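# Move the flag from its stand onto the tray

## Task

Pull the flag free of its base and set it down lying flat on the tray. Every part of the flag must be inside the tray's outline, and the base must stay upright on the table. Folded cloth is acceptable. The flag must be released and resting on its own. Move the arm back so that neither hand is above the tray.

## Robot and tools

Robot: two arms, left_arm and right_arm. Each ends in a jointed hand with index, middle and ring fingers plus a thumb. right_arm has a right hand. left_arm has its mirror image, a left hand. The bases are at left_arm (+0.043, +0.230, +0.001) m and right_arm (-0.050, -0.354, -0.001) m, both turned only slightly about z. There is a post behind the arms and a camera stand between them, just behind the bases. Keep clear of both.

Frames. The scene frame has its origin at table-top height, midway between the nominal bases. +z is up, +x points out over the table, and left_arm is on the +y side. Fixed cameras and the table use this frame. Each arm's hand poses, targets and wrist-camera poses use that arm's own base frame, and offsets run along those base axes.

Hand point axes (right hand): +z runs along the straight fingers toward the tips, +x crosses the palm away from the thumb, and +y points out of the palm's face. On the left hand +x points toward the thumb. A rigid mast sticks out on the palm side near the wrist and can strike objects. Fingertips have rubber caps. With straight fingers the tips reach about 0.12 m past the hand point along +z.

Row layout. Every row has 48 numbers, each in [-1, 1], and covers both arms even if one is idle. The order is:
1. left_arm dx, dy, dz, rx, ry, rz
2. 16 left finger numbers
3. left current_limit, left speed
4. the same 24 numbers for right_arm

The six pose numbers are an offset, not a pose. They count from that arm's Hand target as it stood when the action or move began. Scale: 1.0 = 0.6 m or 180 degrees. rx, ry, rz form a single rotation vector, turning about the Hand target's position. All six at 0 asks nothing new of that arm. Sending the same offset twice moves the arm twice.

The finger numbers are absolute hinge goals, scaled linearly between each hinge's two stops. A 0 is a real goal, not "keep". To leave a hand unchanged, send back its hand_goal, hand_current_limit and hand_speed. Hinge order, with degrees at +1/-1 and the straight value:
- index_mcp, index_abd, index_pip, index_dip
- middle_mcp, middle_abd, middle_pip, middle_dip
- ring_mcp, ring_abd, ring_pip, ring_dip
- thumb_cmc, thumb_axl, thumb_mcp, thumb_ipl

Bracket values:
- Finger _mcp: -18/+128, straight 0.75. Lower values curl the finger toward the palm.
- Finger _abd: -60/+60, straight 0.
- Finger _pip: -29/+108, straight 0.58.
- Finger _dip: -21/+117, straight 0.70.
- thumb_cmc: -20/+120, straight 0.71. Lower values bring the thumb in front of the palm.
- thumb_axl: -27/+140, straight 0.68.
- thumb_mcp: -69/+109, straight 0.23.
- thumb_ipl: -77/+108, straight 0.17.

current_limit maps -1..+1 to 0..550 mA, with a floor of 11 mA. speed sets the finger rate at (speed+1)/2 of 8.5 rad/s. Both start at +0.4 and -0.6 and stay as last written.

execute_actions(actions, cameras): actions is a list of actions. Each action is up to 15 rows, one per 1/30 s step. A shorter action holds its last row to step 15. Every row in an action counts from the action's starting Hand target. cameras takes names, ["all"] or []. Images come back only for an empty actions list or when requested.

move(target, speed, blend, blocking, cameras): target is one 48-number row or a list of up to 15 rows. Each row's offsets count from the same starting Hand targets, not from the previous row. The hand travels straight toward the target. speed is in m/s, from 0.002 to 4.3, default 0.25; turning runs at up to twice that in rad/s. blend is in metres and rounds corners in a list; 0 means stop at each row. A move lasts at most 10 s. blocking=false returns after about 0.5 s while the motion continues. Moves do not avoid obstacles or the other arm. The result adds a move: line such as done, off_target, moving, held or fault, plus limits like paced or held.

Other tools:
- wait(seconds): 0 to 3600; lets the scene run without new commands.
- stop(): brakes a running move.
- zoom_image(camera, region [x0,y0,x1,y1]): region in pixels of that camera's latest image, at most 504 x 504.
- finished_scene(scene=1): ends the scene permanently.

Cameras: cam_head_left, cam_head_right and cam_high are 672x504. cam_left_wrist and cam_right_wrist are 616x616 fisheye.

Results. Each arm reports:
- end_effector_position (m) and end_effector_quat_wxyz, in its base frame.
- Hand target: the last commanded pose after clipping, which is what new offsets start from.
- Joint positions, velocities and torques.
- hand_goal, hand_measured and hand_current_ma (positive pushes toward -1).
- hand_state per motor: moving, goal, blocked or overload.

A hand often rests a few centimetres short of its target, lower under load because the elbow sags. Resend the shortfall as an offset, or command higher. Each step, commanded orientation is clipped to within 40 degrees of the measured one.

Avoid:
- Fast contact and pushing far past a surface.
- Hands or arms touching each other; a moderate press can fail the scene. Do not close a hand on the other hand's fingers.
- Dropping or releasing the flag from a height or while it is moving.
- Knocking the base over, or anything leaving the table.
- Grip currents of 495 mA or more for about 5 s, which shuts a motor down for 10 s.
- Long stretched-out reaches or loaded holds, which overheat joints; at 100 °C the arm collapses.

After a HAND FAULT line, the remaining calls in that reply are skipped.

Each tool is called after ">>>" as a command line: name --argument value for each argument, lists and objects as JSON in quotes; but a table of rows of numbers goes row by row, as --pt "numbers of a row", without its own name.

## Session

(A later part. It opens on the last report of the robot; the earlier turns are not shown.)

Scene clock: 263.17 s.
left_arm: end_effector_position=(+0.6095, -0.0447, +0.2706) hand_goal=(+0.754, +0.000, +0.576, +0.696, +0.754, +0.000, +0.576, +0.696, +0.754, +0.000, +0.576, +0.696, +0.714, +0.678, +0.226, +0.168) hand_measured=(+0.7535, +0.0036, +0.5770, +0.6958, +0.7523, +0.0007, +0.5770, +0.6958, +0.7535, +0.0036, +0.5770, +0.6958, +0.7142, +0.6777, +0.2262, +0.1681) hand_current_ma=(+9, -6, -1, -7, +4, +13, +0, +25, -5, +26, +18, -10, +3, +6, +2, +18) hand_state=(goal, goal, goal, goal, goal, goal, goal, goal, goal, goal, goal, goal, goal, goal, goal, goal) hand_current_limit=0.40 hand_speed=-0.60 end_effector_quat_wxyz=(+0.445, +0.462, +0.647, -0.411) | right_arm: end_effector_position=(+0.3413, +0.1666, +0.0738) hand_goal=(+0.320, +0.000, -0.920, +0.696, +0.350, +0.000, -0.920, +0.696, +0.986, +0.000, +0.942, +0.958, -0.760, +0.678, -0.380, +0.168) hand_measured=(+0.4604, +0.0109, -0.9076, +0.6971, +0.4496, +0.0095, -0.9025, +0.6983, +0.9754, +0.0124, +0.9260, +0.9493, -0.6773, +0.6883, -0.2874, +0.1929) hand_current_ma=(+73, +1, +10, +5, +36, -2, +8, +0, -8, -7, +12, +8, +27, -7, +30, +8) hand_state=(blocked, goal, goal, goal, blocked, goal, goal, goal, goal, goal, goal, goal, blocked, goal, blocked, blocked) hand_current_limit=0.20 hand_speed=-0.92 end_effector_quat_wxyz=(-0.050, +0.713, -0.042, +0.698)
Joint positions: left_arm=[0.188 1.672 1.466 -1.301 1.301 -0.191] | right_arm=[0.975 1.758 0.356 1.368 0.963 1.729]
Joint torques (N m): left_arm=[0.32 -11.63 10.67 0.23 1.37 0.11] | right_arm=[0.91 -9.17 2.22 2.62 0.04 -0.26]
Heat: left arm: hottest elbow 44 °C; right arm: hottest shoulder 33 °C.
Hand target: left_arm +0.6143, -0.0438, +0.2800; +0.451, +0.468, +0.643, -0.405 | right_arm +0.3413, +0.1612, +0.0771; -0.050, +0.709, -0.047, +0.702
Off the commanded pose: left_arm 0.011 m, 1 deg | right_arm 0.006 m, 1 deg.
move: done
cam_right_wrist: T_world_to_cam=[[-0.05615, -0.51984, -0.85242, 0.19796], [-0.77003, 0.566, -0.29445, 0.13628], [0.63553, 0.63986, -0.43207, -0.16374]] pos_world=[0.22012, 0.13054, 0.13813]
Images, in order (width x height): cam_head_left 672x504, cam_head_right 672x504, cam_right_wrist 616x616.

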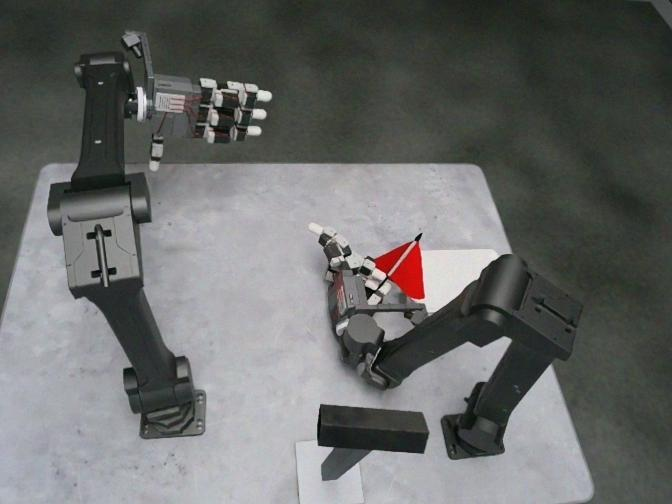

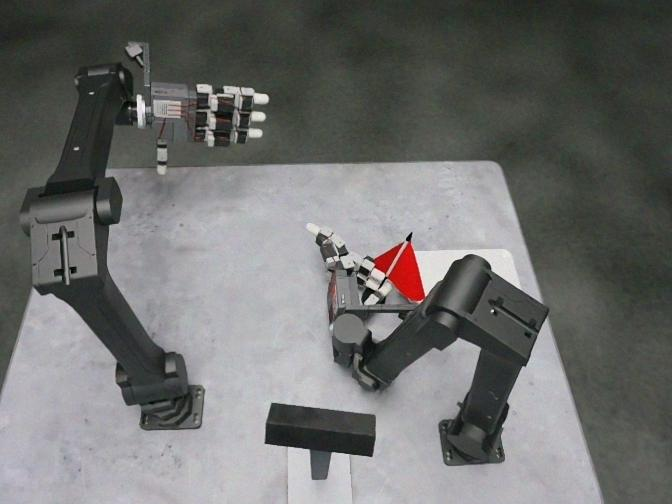

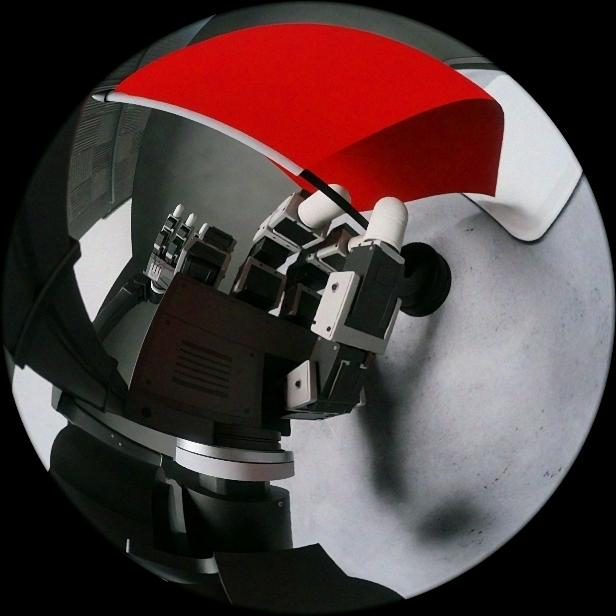

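>>> move --pt "0 0 0 0 0 0 0.754 0 0.576 0.696 0.754 0 0.576 0.696 0.754 0 0.576 0.696 0.714 0.678 0.226 0.168 0.4 -0.6 0 0 0 0 0 0 0.22 0 -0.93 0.696 0.36 0 -0.92 0.696 0.986 0 0.942 0.957 -0.76 0.678 -0.42 0.12 0.2 -0.92" --cameras '["cam_head_left","cam_right_wrist","cam_head_right"]'

>>> zoom_image --camera "cam_right_wrist" --region '[230, 60, 530, 300]'

>>> zoom_image --camera "cam_head_left" --region '[330, 220, 450, 320]'

Scene clock: 269.70 s.
left_arm: end_effector_position=(+0.6095, -0.0447, +0.2706) hand_goal=(+0.754, +0.000, +0.576, +0.696, +0.754, +0.000, +0.576, +0.696, +0.754, +0.000, +0.576, +0.696, +0.714, +0.678, +0.226, +0.168) hand_measured=(+0.7535, +0.0021, +0.5757, +0.6958, +0.7535, +0.0007, +0.5770, +0.6971, +0.7523, +0.0021, +0.5770, +0.6958, +0.7142, +0.6767, +0.2252, +0.1672) hand_current_ma=(+12, -20, -7, -4, +28, +7, +6, +17, -2, +11, +27, +21, -2, -3, +6, -4) hand_state=(goal, goal, goal, goal, goal, goal, goal, goal, goal, goal, goal, goal, goal, goal, goal, goal) hand_current_limit=0.40 hand_speed=-0.60 end_effector_quat_wxyz=(+0.445, +0.462, +0.647, -0.411) | right_arm: end_effector_position=(+0.3413, +0.1667, +0.0738) hand_goal=(+0.220, +0.000, -0.930, +0.696, +0.360, +0.000, -0.920, +0.696, +0.986, +0.000, +0.942, +0.958, -0.760, +0.678, -0.420, +0.120) hand_measured=(+0.4556, +0.0124, -0.9050, +0.6983, +0.4496, +0.0095, -0.9038, +0.6983, +0.9754, +0.0124, +0.9260, +0.9493, -0.6785, +0.6883, -0.2874, +0.1929) hand_current_ma=(+135, +2, +5, +7, +28, -9, +0, +5, -9, +0, -4, +7, +43, +4, +71, +39) hand_state=(blocked, goal, blocked, goal, blocked, goal, goal, goal, goal, goal, goal, goal, blocked, goal, blocked, blocked) hand_current_limit=0.20 hand_speed=-0.92 end_effector_quat_wxyz=(-0.050, +0.713, -0.042, +0.698)
Joint positions: left_arm=[0.188 1.672 1.466 -1.301 1.301 -0.191] | right_arm=[0.975 1.758 0.356 1.368 0.962 1.729]
Joint torques (N m): left_arm=[0.38 -11.69 10.67 0.2 1.37 0.11] | right_arm=[0.91 -9.17 2.22 2.62 0.07 -0.26]
Heat: left arm: hottest elbow 44 °C; right arm: hottest shoulder 33 °C.
Hand target: left_arm +0.6143, -0.0438, +0.2800; +0.451, +0.468, +0.643, -0.405 | right_arm +0.3413, +0.1612, +0.0771; -0.050, +0.709, -0.047, +0.702
Off the commanded pose: left_arm 0.011 m, 1 deg | right_arm 0.006 m, 1 deg.
move: done
cam_right_wrist: T_world_to_cam=[[-0.0558, -0.51983, -0.85244, 0.19789], [-0.77047, 0.56544, -0.29437, 0.13652], [0.63503, 0.64036, -0.43207, -0.16376]] pos_world=[0.22022, 0.13054, 0.13813]
Images, in order (width x height): cam_head_left 672x504, cam_head_right 672x504, cam_right_wrist 616x616.

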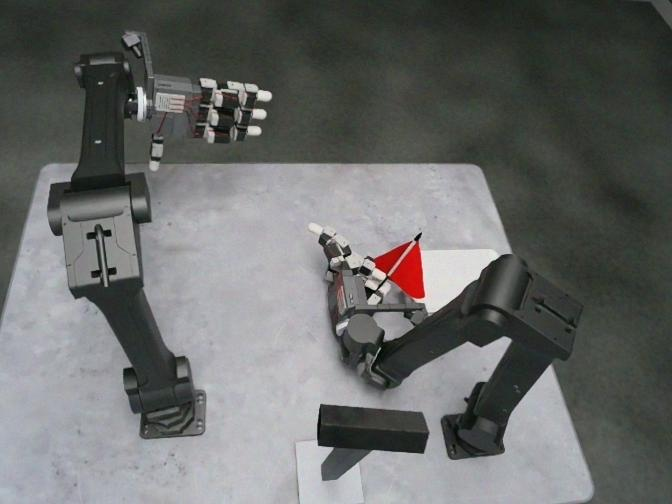

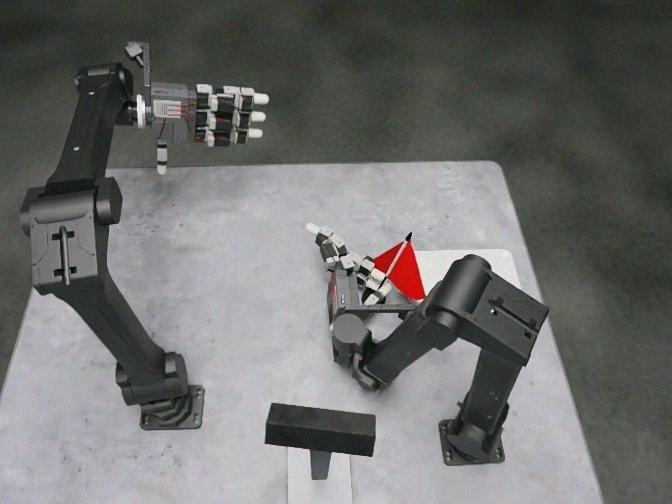

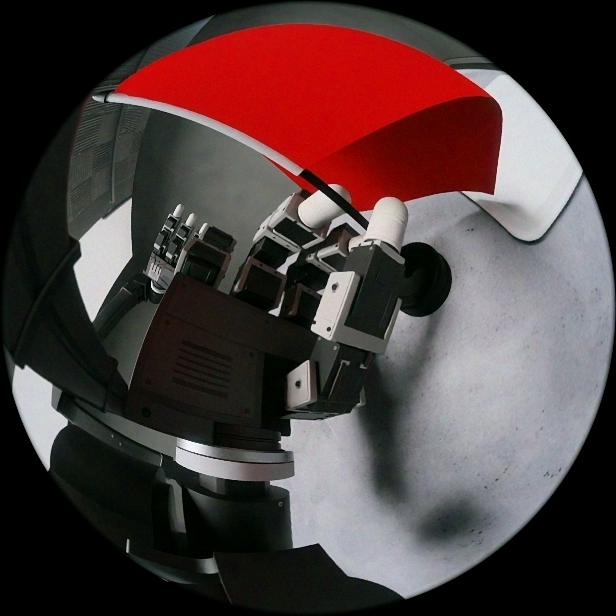

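Scaled by 1.680 from the camera's image (finer frame: 880x880).

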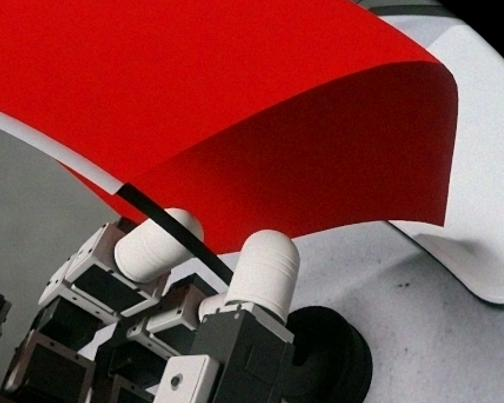

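Scaled by 4.200 from the camera's image (finer frame: 960x720).

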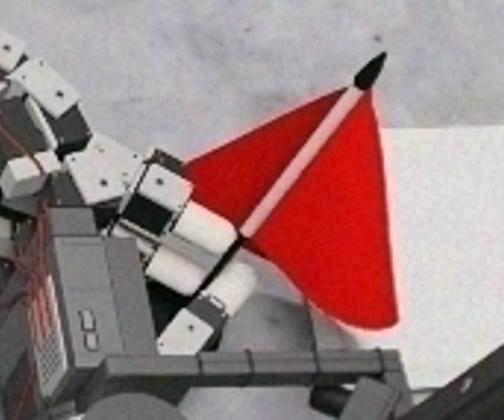

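>>> move --pt "0 0 0 0 0 0 0.754 0 0.576 0.696 0.754 0 0.576 0.696 0.754 0 0.576 0.696 0.714 0.678 0.226 0.168 0.4 -0.6 0.0029 -0.0094 0.049 0 0 0 0.22 0 -0.93 0.696 0.34 0 -0.92 0.696 0.986 0 0.942 0.957 -0.76 0.678 -0.42 0.12 0.2 -0.92" --speed 0.03 --cameras '["cam_head_left","cam_right_wrist","cam_head_right","cam_high"]'

>>> zoom_image --camera "cam_right_wrist" --region '[230, 60, 530, 300]'

>>> zoom_image --camera "cam_head_left" --region '[330, 220, 450, 320]'

>>> zoom_image --camera "cam_high" --region '[180, 160, 320, 300]'

Scene clock: 277.27 s.
left_arm: end_effector_position=(+0.6095, -0.0447, +0.2706) hand_goal=(+0.754, +0.000, +0.576, +0.696, +0.754, +0.000, +0.576, +0.696, +0.754, +0.000, +0.576, +0.696, +0.714, +0.678, +0.226, +0.168) hand_measured=(+0.7535, +0.0021, +0.5757, +0.6958, +0.7535, +0.0021, +0.5770, +0.6971, +0.7535, +0.0021, +0.5770, +0.6971, +0.7142, +0.6767, +0.2252, +0.1681) hand_current_ma=(+16, -14, +5, -11, +0, +8, +12, +3, +10, +22, +17, +17, +5, -9, -18, +22) hand_state=(goal, goal, goal, goal, goal, goal, goal, goal, goal, goal, goal, goal, goal, goal, goal, goal) hand_current_limit=0.40 hand_speed=-0.60 end_effector_quat_wxyz=(+0.445, +0.462, +0.647, -0.411) | right_arm: end_effector_position=(+0.3436, +0.1625, +0.1054) hand_goal=(+0.220, +0.000, -0.930, +0.696, +0.340, +0.000, -0.920, +0.696, +0.986, +0.000, +0.942, +0.958, -0.760, +0.678, -0.420, +0.120) hand_measured=(+0.4230, +0.0109, -0.8948, +0.7060, +0.4472, +0.0095, -0.8973, +0.7034, +0.9754, +0.0139, +0.9260, +0.9506, -0.6798, +0.6883, -0.2775, +0.1938) hand_current_ma=(+95, -14, +7, +9, +33, -5, +10, -1, -14, -4, -9, +7, +40, -2, +78, +41) hand_state=(blocked, goal, blocked, goal, blocked, goal, blocked, goal, goal, goal, goal, goal, blocked, goal, blocked, blocked) hand_current_limit=0.20 hand_speed=-0.92 end_effector_quat_wxyz=(-0.057, +0.708, -0.048, +0.703)
Joint positions: left_arm=[0.188 1.672 1.466 -1.301 1.301 -0.191] | right_arm=[0.96 1.608 0.347 1.251 0.947 1.729]
Joint torques (N m): left_arm=[0.32 -11.63 10.69 0.2 1.37 0.11] | right_arm=[0.85 -8.53 3.37 1.62 -0.01 -0.28]
Heat: left arm: hottest elbow 44 °C; right arm: hottest shoulder 33 °C.
Hand target: left_arm +0.6143, -0.0438, +0.2800; +0.451, +0.468, +0.643, -0.405 | right_arm +0.3430, +0.1556, +0.1065; -0.050, +0.709, -0.047, +0.702
Off the commanded pose: left_arm 0.011 m, 1 deg | right_arm 0.007 m, 1 deg.
move: done
cam_right_wrist: T_world_to_cam=[[-0.04473, -0.50326, -0.86298, 0.21751], [-0.76667, 0.57113, -0.29332, 0.14761], [0.64049, 0.6485, -0.41137, -0.15421]] pos_world=[0.22167, 0.12516, 0.16757]
Images, in order (width x height): cam_head_left 672x504, cam_head_right 672x504, cam_high 672x504, cam_right_wrist 616x616.

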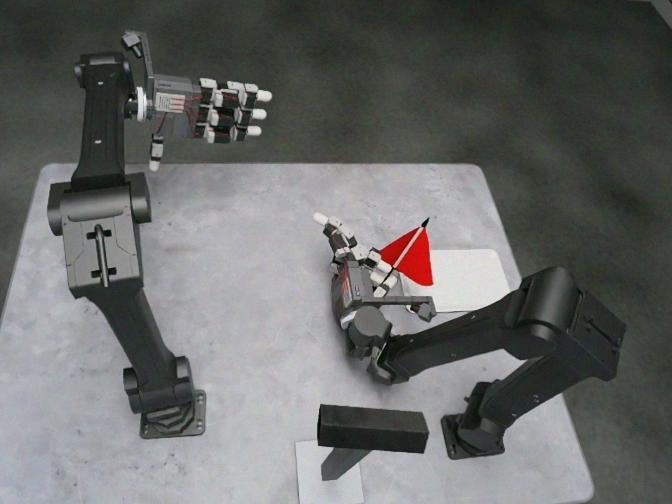

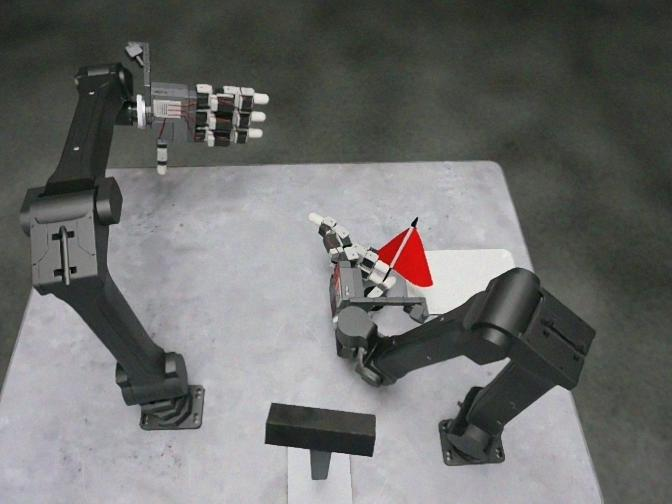

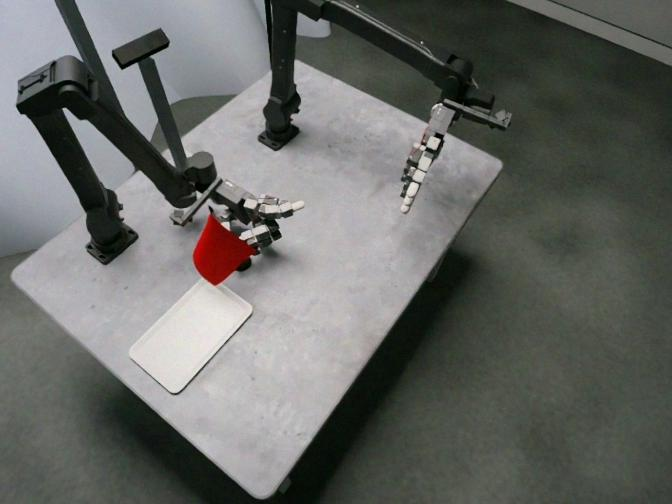

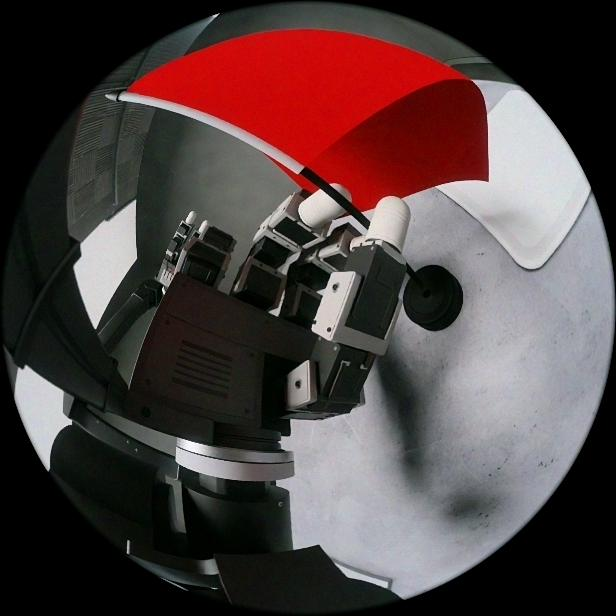

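Scaled by 1.680 from the camera's image (finer frame: 880x880).

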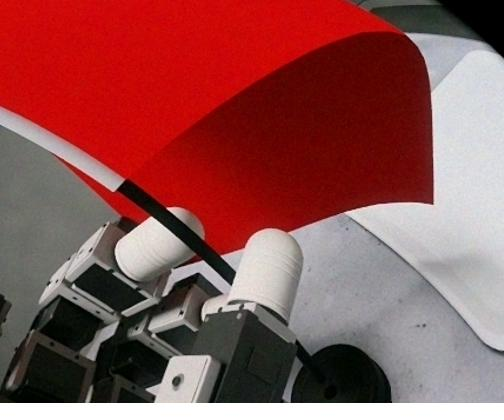

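Scaled by 4.200 from the camera's image (finer frame: 960x720).

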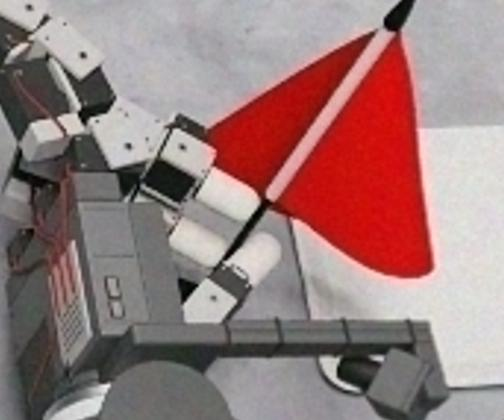

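Scaled by 3.600 from the camera's image (finer frame: 960x720).

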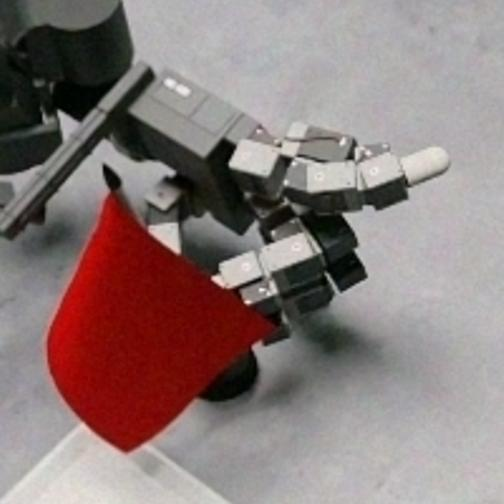

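>>> zoom_image --camera "cam_right_wrist" --region '[370, 210, 490, 350]'

>>> zoom_image --camera "cam_head_left" --region '[360, 260, 420, 320]'

Scaled by 3.600 from the camera's image (finer frame: 880x880).

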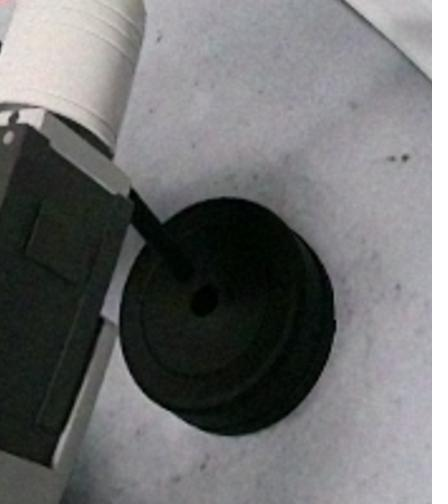

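Scaled by 8.400 from the camera's image (finer frame: 960x720).

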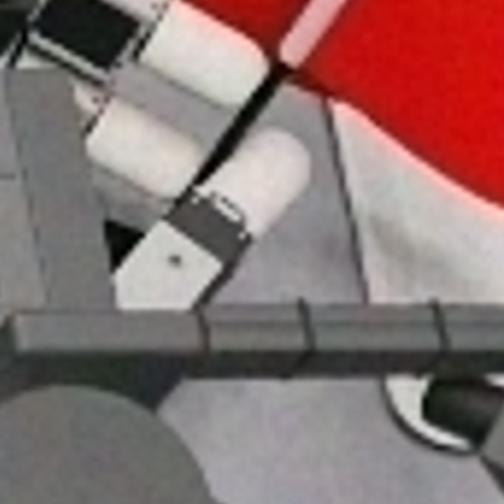

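>>> move --pt "0 0 0 0 0 0 0.754 0 0.576 0.696 0.754 0 0.576 0.696 0.754 0 0.576 0.696 0.714 0.678 0.226 0.168 0.4 -0.6 0 0 0.317 0 0 0 0.22 0 -0.93 0.696 0.34 0 -0.92 0.696 0.986 0 0.942 0.957 -0.76 0.678 -0.42 0.12 0.2 -0.92" --speed 0.07 --cameras '["cam_head_left","cam_right_wrist","cam_head_right","cam_high"]'

>>> zoom_image --camera "cam_right_wrist" --region '[230, 60, 530, 360]'

>>> zoom_image --camera "cam_head_left" --region '[330, 200, 450, 320]'

>>> zoom_image --camera "cam_high" --region '[180, 100, 340, 300]'

Scene clock: 324.30 s.
left_arm: end_effector_position=(+0.6095, -0.0447, +0.2706) hand_goal=(+0.754, +0.000, +0.576, +0.696, +0.754, +0.000, +0.576, +0.696, +0.754, +0.000, +0.576, +0.696, +0.714, +0.678, +0.226, +0.168) hand_measured=(+0.7535, +0.0021, +0.5770, +0.6958, +0.7535, +0.0021, +0.5770, +0.6971, +0.7535, +0.0021, +0.5757, +0.6958, +0.7154, +0.6777, +0.2262, +0.1672) hand_current_ma=(+11, -8, +2, +3, -2, +18, +6, +18, -11, +12, +9, +14, -6, -10, -6, +11) hand_state=(goal, goal, goal, goal, goal, goal, goal, goal, goal, goal, goal, goal, goal, goal, goal, goal) hand_current_limit=0.40 hand_speed=-0.60 end_effector_quat_wxyz=(+0.445, +0.462, +0.647, -0.411) | right_arm: end_effector_position=(+0.3352, +0.1502, +0.2710) hand_goal=(+0.220, +0.000, -0.930, +0.696, +0.340, +0.000, -0.920, +0.696, +0.986, +0.000, +0.942, +0.958, -0.760, +0.678, -0.420, +0.120) hand_measured=(+0.4242, +0.0109, -0.8961, +0.7047, +0.4459, +0.0095, -0.8973, +0.7022, +0.9754, +0.0139, +0.9260, +0.9506, -0.6798, +0.6883, -0.2775, +0.1929) hand_current_ma=(+118, -12, +13, -2, +42, -16, +21, +14, -2, -4, -4, -2, +32, -3, +81, +38) hand_state=(blocked, goal, blocked, goal, blocked, goal, blocked, goal, goal, goal, goal, goal, blocked, goal, blocked, blocked) hand_current_limit=0.20 hand_speed=-0.92 end_effector_quat_wxyz=(-0.037, +0.720, -0.030, +0.692)
Joint positions: left_arm=[0.188 1.672 1.466 -1.301 1.301 -0.191] | right_arm=[0.96 0.973 0.518 0.387 0.947 1.721]
Joint torques (N m): left_arm=[0.32 -11.75 10.67 0.2 1.37 0.11] | right_arm=[0.97 -4.25 14.6 1.61 0.11 -0.21]
Heat: left arm: hottest elbow 44 °C; right arm: hottest shoulder 33 °C.
Hand target: left_arm +0.6143, -0.0438, +0.2800; +0.451, +0.468, +0.643, -0.405 | right_arm +0.3429, +0.1556, +0.2967; -0.050, +0.709, -0.047, +0.702
Off the commanded pose: left_arm 0.011 m, 1 deg | right_arm 0.027 m, 3 deg.
move: off_target (right_arm)
cam_right_wrist: T_world_to_cam=[[-0.07275, -0.55036, -0.83175, 0.36179], [-0.77658, 0.55454, -0.29901, 0.20414], [0.6258, 0.62417, -0.46774, -0.04884]] pos_world=[0.21541, 0.1164, 0.33912]
Images, in order (width x height): cam_head_left 672x504, cam_head_right 672x504, cam_high 672x504, cam_right_wrist 616x616.

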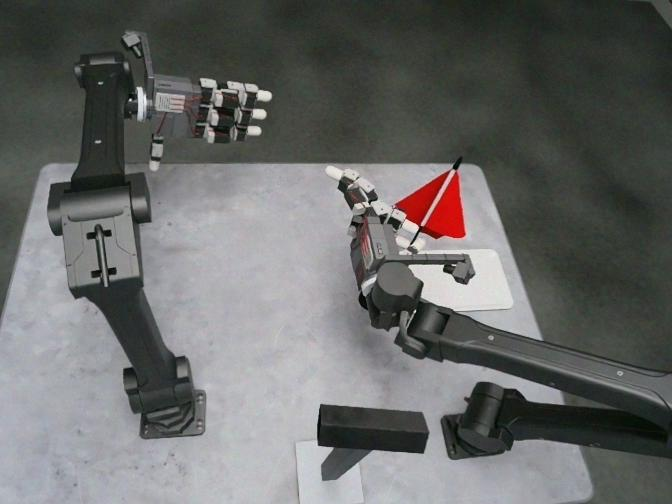

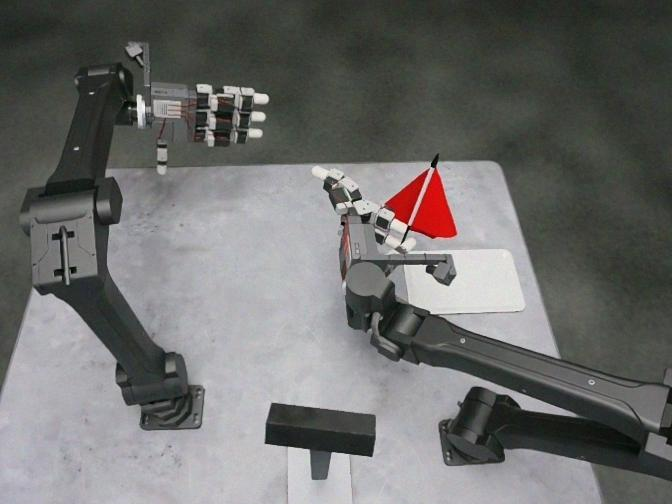

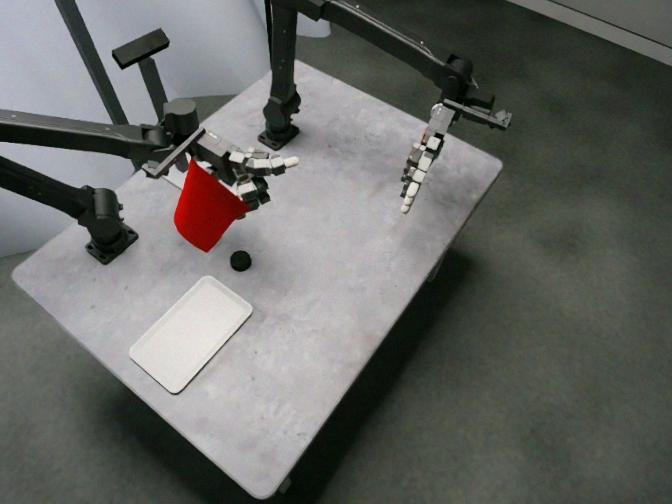

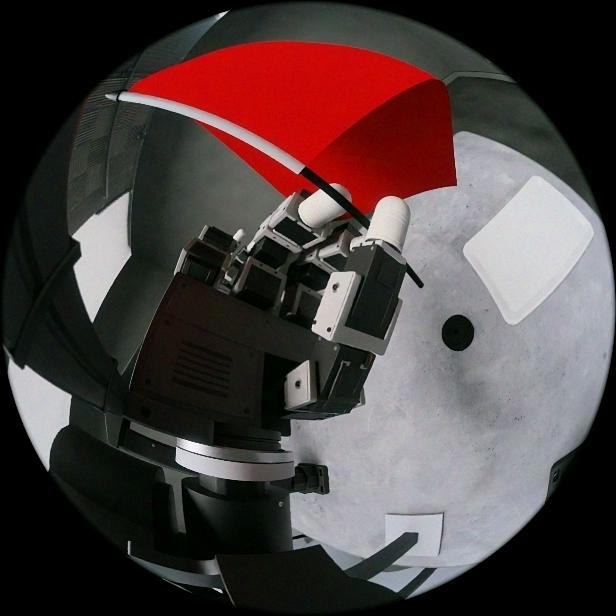

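Scaled by 1.680 from the camera's image (finer frame: 880x880).

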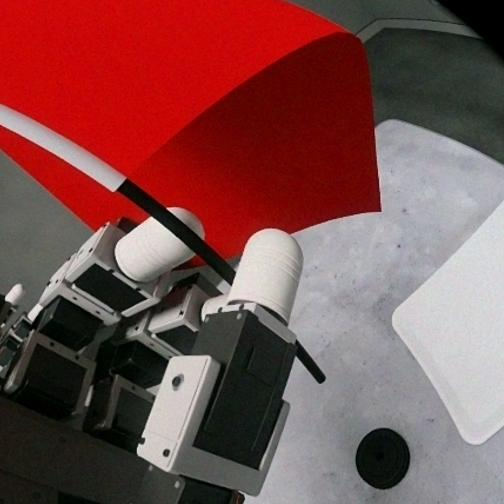

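Scaled by 4.200 from the camera's image (finer frame: 960x720).

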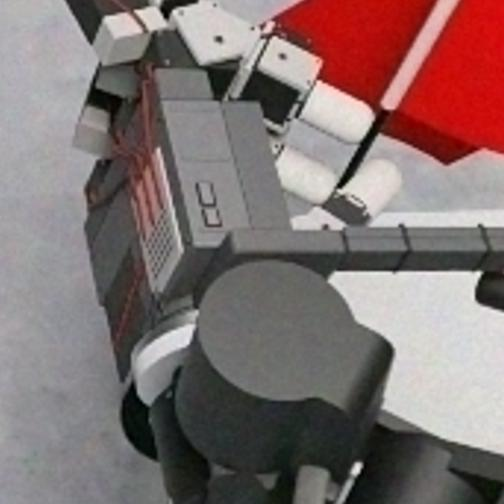

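Scaled by 2.520 from the camera's image (finer frame: 960x720).

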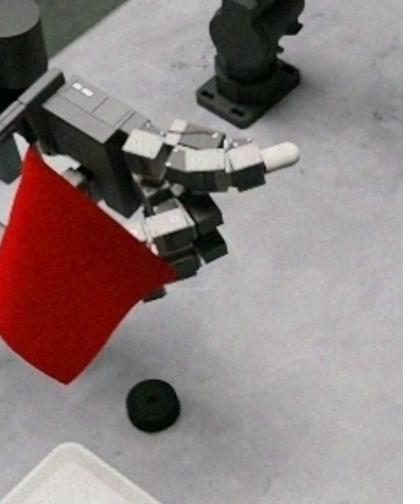

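>>> move --pt "0 0 0 0 0 0 0.754 0 0.576 0.696 0.754 0 0.576 0.696 0.754 0 0.576 0.696 0.714 0.678 0.226 0.168 0.4 -0.6 0.2118 -0.2147 0.107 -0.4926 0.3001 0.0441 0.22 0 -0.93 0.696 0.34 0 -0.92 0.696 0.986 0 0.942 0.957 -0.76 0.678 -0.42 0.12 0.2 -0.92" --speed 0.13 --cameras '["cam_head_left","cam_right_wrist","cam_head_right","cam_high"]'

Scene clock: 363.03 s.
left_arm: end_effector_position=(+0.6095, -0.0447, +0.2706) hand_goal=(+0.754, +0.000, +0.576, +0.696, +0.754, +0.000, +0.576, +0.696, +0.754, +0.000, +0.576, +0.696, +0.714, +0.678, +0.226, +0.168) hand_measured=(+0.7535, +0.0021, +0.5770, +0.6958, +0.7535, +0.0021, +0.5757, +0.6958, +0.7535, +0.0021, +0.5757, +0.6971, +0.7142, +0.6777, +0.2252, +0.1681) hand_current_ma=(+9, -24, +11, +1, +1, +10, +12, +22, -4, +5, +12, +10, -5, -5, +3, -2) hand_state=(goal, goal, goal, goal, goal, goal, goal, goal, goal, goal, goal, goal, goal, goal, goal, goal) hand_current_limit=0.40 hand_speed=-0.60 end_effector_quat_wxyz=(+0.445, +0.462, +0.647, -0.411) | right_arm: end_effector_position=(+0.4576, +0.0256, +0.3393) hand_goal=(+0.220, +0.000, -0.930, +0.696, +0.340, +0.000, -0.920, +0.696, +0.986, +0.000, +0.942, +0.958, -0.760, +0.678, -0.420, +0.120) hand_measured=(+0.4242, +0.0124, -0.8961, +0.7047, +0.4484, +0.0095, -0.8973, +0.7034, +0.9898, -0.0008, +0.9273, +0.9493, -0.6823, +0.6893, -0.2775, +0.1929) hand_current_ma=(+115, -5, +7, +1, +46, -14, +5, -4, -9, +3, -9, -1, +27, -3, +77, +38) hand_state=(blocked, goal, blocked, goal, blocked, goal, blocked, goal, goal, goal, goal, goal, blocked, goal, blocked, blocked) hand_current_limit=0.20 hand_speed=-0.92 end_effector_quat_wxyz=(+0.419, +0.758, +0.473, +0.159)
Joint positions: left_arm=[0.188 1.672 1.466 -1.301 1.301 -0.191] | right_arm=[0.444 1.144 0.966 -0.843 0.792 0.664]
Joint torques (N m): left_arm=[0.38 -11.69 10.7 0.2 1.37 0.12] | right_arm=[0.91 -5.66 15.31 1.16 0.99 -0.09]
Heat: left arm: hottest elbow 44 °C; right arm: hottest elbow 40 °C.
Hand target: left_arm +0.6143, -0.0438, +0.2800; +0.451, +0.468, +0.643, -0.405 | right_arm +0.4700, +0.0267, +0.3609; +0.423, +0.759, +0.465, +0.170
Off the commanded pose: left_arm 0.011 m, 1 deg | right_arm 0.025 m, 2 deg.
move: off_target (right_arm)
cam_right_wrist: T_world_to_cam=[[-0.05416, -0.76626, 0.64024, -0.14356], [-0.98407, 0.14969, 0.09591, 0.36006], [-0.16933, -0.62485, -0.76216, 0.48003]] pos_world=[0.42783, 0.13605, 0.42324]
Images, in order (width x height): cam_head_left 672x504, cam_head_right 672x504, cam_high 672x504, cam_right_wrist 616x616.

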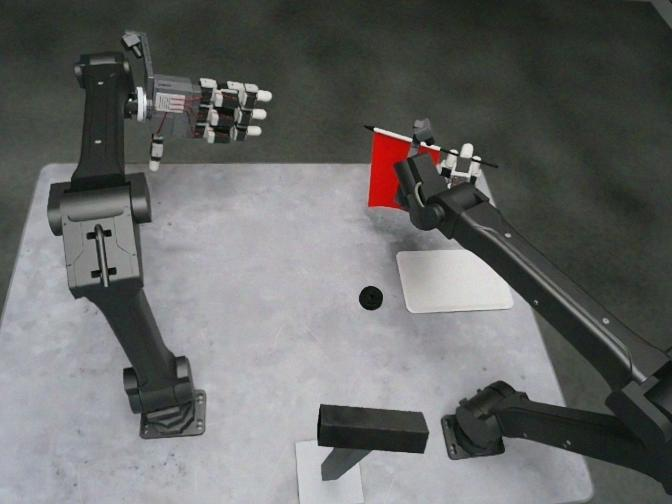

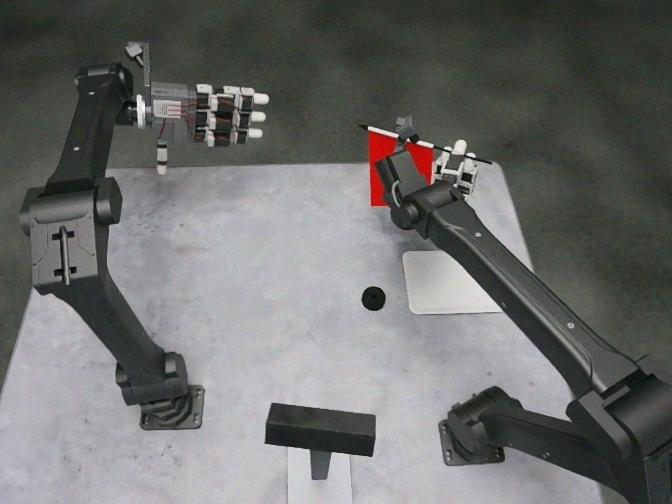

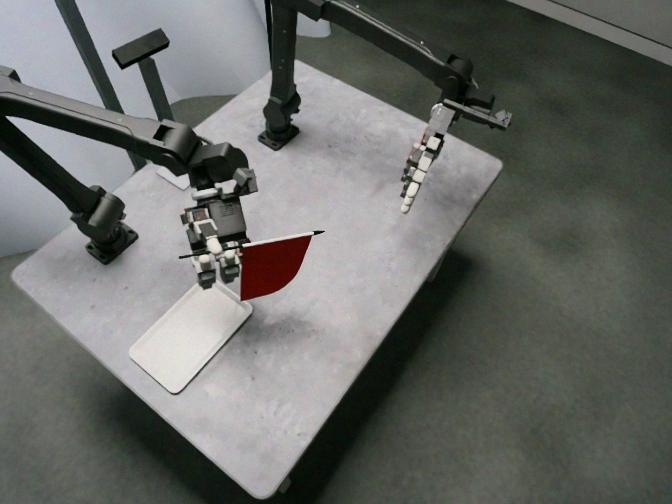

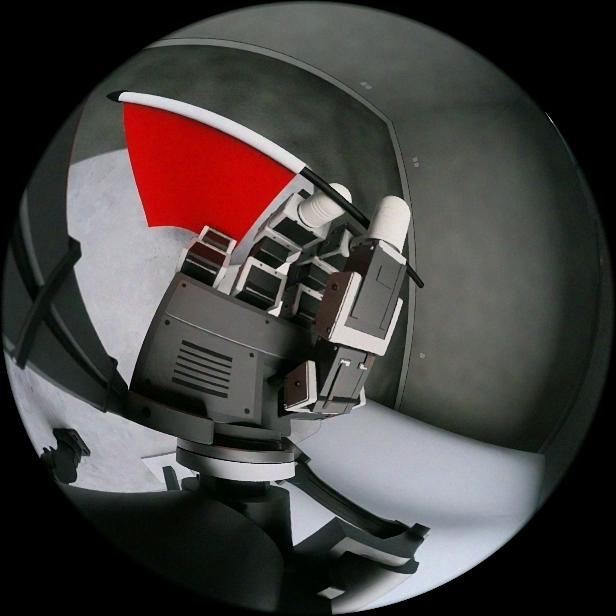

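>>> zoom_image --camera "cam_high" --region '[170, 180, 340, 320]'

>>> zoom_image --camera "cam_head_left" --region '[350, 110, 510, 230]'

>>> zoom_image --camera "cam_head_right" --region '[350, 110, 510, 230]'

Scaled by 2.965 from the camera's image (finer frame: 960x720).

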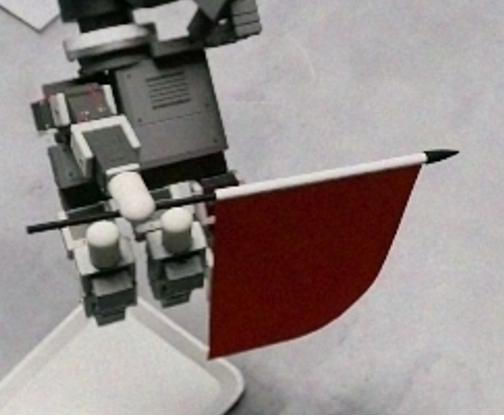

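Scaled by 3.150 from the camera's image (finer frame: 960x720).

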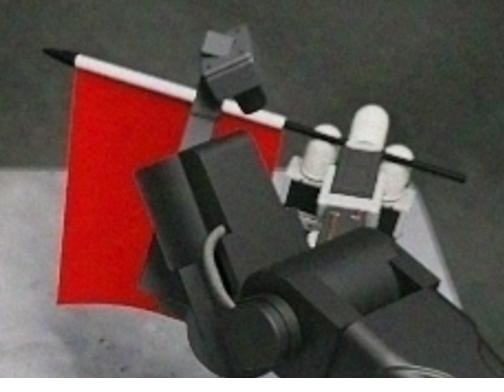

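Scaled by 3.150 from the camera's image (finer frame: 960x720).

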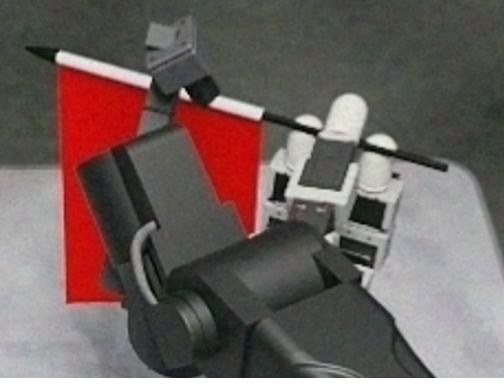

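>>> move --pt "0 0 0 0 0 0 0.754 0 0.576 0.696 0.754 0 0.576 0.696 0.754 0 0.576 0.696 0.714 0.678 0.226 0.168 0.4 -0.6 -0.1245 -0.2522 -0.1017 0.0554 0.3119 0.3054 0.22 0 -0.93 0.696 0.34 0 -0.92 0.696 0.986 0 0.942 0.957 -0.76 0.678 -0.42 0.12 0.2 -0.92" --speed 0.11 --cameras '["cam_head_left","cam_right_wrist","cam_head_right","cam_high"]'

Scene clock: 429.47 s.
left_arm: end_effector_position=(+0.6095, -0.0447, +0.2706) hand_goal=(+0.754, +0.000, +0.576, +0.696, +0.754, +0.000, +0.576, +0.696, +0.754, +0.000, +0.576, +0.696, +0.714, +0.678, +0.226, +0.168) hand_measured=(+0.7523, +0.0021, +0.5770, +0.6971, +0.7535, +0.0007, +0.5757, +0.6958, +0.7523, +0.0021, +0.5770, +0.6971, +0.7142, +0.6777, +0.2262, +0.1672) hand_current_ma=(-8, +0, +1, -17, +1, +19, -3, +21, -22, +8, +9, +11, -4, +5, -7, +8) hand_state=(goal, goal, goal, goal, goal, goal, goal, goal, goal, goal, goal, goal, goal, goal, goal, goal) hand_current_limit=0.40 hand_speed=-0.60 end_effector_quat_wxyz=(+0.445, +0.462, +0.647, -0.411) | right_arm: end_effector_position=(+0.3857, -0.1163, +0.2837) hand_goal=(+0.220, +0.000, -0.930, +0.696, +0.340, +0.000, -0.920, +0.696, +0.986, +0.000, +0.942, +0.958, -0.760, +0.678, -0.420, +0.120) hand_measured=(+0.4122, +0.0109, -0.8961, +0.7060, +0.4496, +0.0095, -0.8691, +0.7149, +0.9754, +0.0109, +0.9273, +0.9493, -0.6860, +0.6883, -0.2785, +0.1938) hand_current_ma=(+97, -14, +7, +8, +31, -10, +18, +3, -8, +3, +9, -7, +35, -5, +76, +40) hand_state=(blocked, goal, blocked, goal, blocked, goal, blocked, goal, goal, goal, goal, goal, blocked, goal, blocked, blocked) hand_current_limit=0.20 hand_speed=-0.92 end_effector_quat_wxyz=(-0.034, +0.490, +0.871, +0.011)
Joint positions: left_arm=[0.188 1.672 1.466 -1.301 1.301 -0.191] | right_arm=[-0.45 1.252 1.31 -1.694 -0.027 -0.996]
Joint torques (N m): left_arm=[0.38 -11.69 10.69 0.21 1.37 0.11] | right_arm=[0.91 -6.36 13.87 -0.21 -0.09 -0.14]
Heat: left arm: hottest elbow 45 °C; right arm: hottest elbow 48 °C.
Hand target: left_arm +0.6143, -0.0438, +0.2800; +0.451, +0.468, +0.643, -0.405 | right_arm +0.3954, -0.1245, +0.2999; -0.020, +0.490, +0.871, +0.012
Off the commanded pose: left_arm 0.011 m, 1 deg | right_arm 0.021 m, 2 deg.
joint at its limit (right arm) — joint 4 (wrist pitch), lower limit.
move: off_target (right_arm)
cam_right_wrist: T_world_to_cam=[[0.93938, -0.34245, -0.01722, -0.36799], [-0.21982, -0.64001, 0.73625, -0.25249], [-0.26316, -0.68783, -0.67649, 0.34133]] pos_world=[0.38, -0.05283, 0.41047]
Images, in order (width x height): cam_head_left 672x504, cam_head_right 672x504, cam_high 672x504, cam_right_wrist 616x616.

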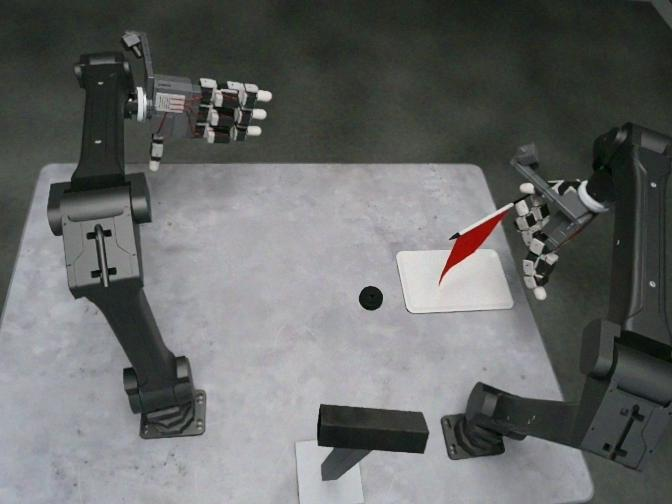

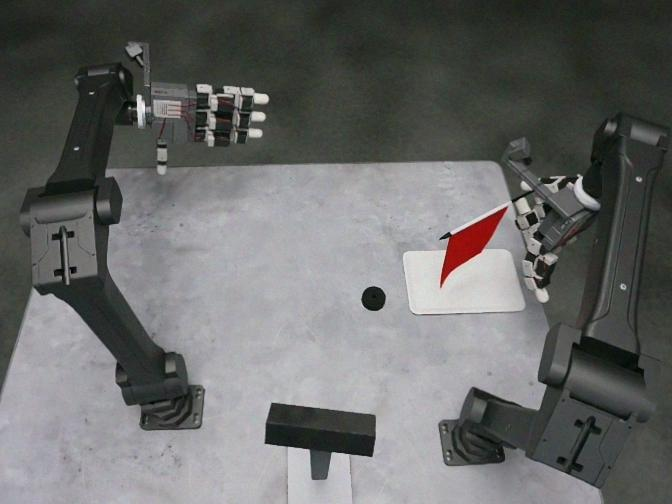

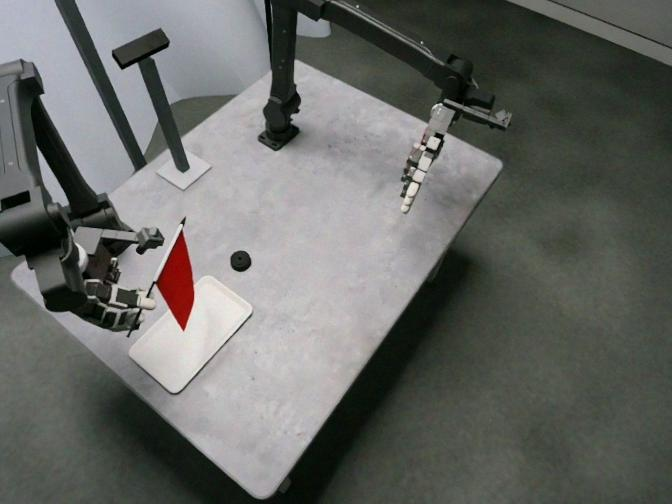

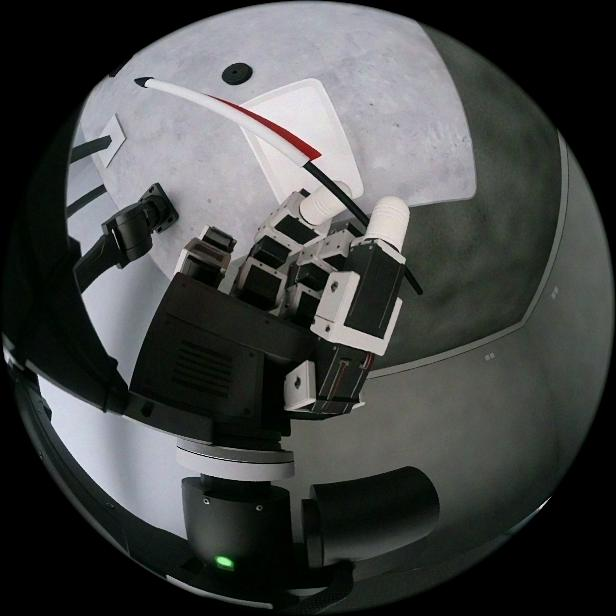

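>>> zoom_image --camera "cam_head_left" --region '[380, 190, 560, 330]'

>>> zoom_image --camera "cam_head_right" --region '[380, 190, 560, 330]'

>>> zoom_image --camera "cam_high" --region '[110, 200, 280, 400]'

>>> zoom_image --camera "cam_right_wrist" --region '[100, 50, 450, 320]'

Scaled by 2.800 from the camera's image (finer frame: 960x720).

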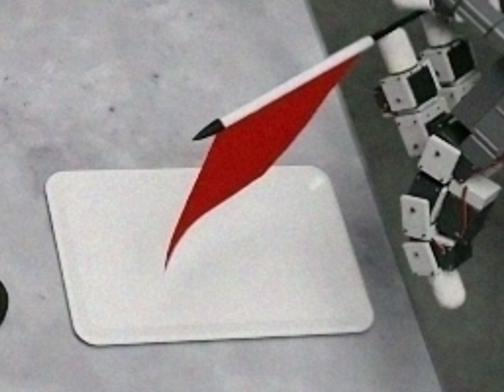

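Scaled by 2.800 from the camera's image (finer frame: 960x720).

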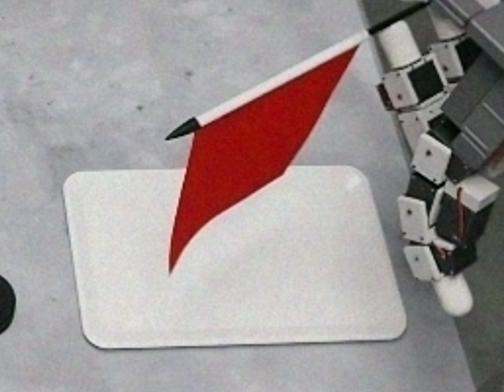

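Scaled by 2.520 from the camera's image (finer frame: 960x720).

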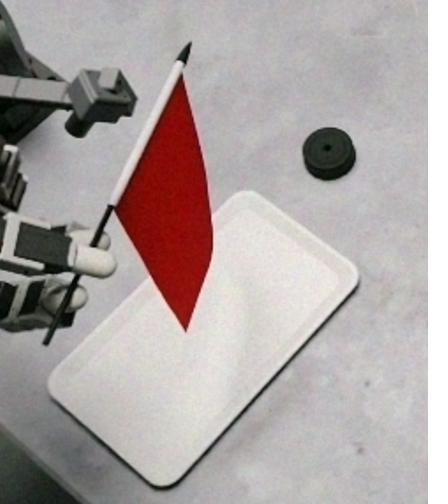

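Scaled by 1.440 from the camera's image (finer frame: 880x880).

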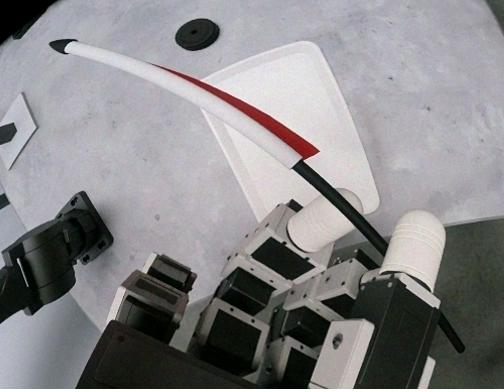

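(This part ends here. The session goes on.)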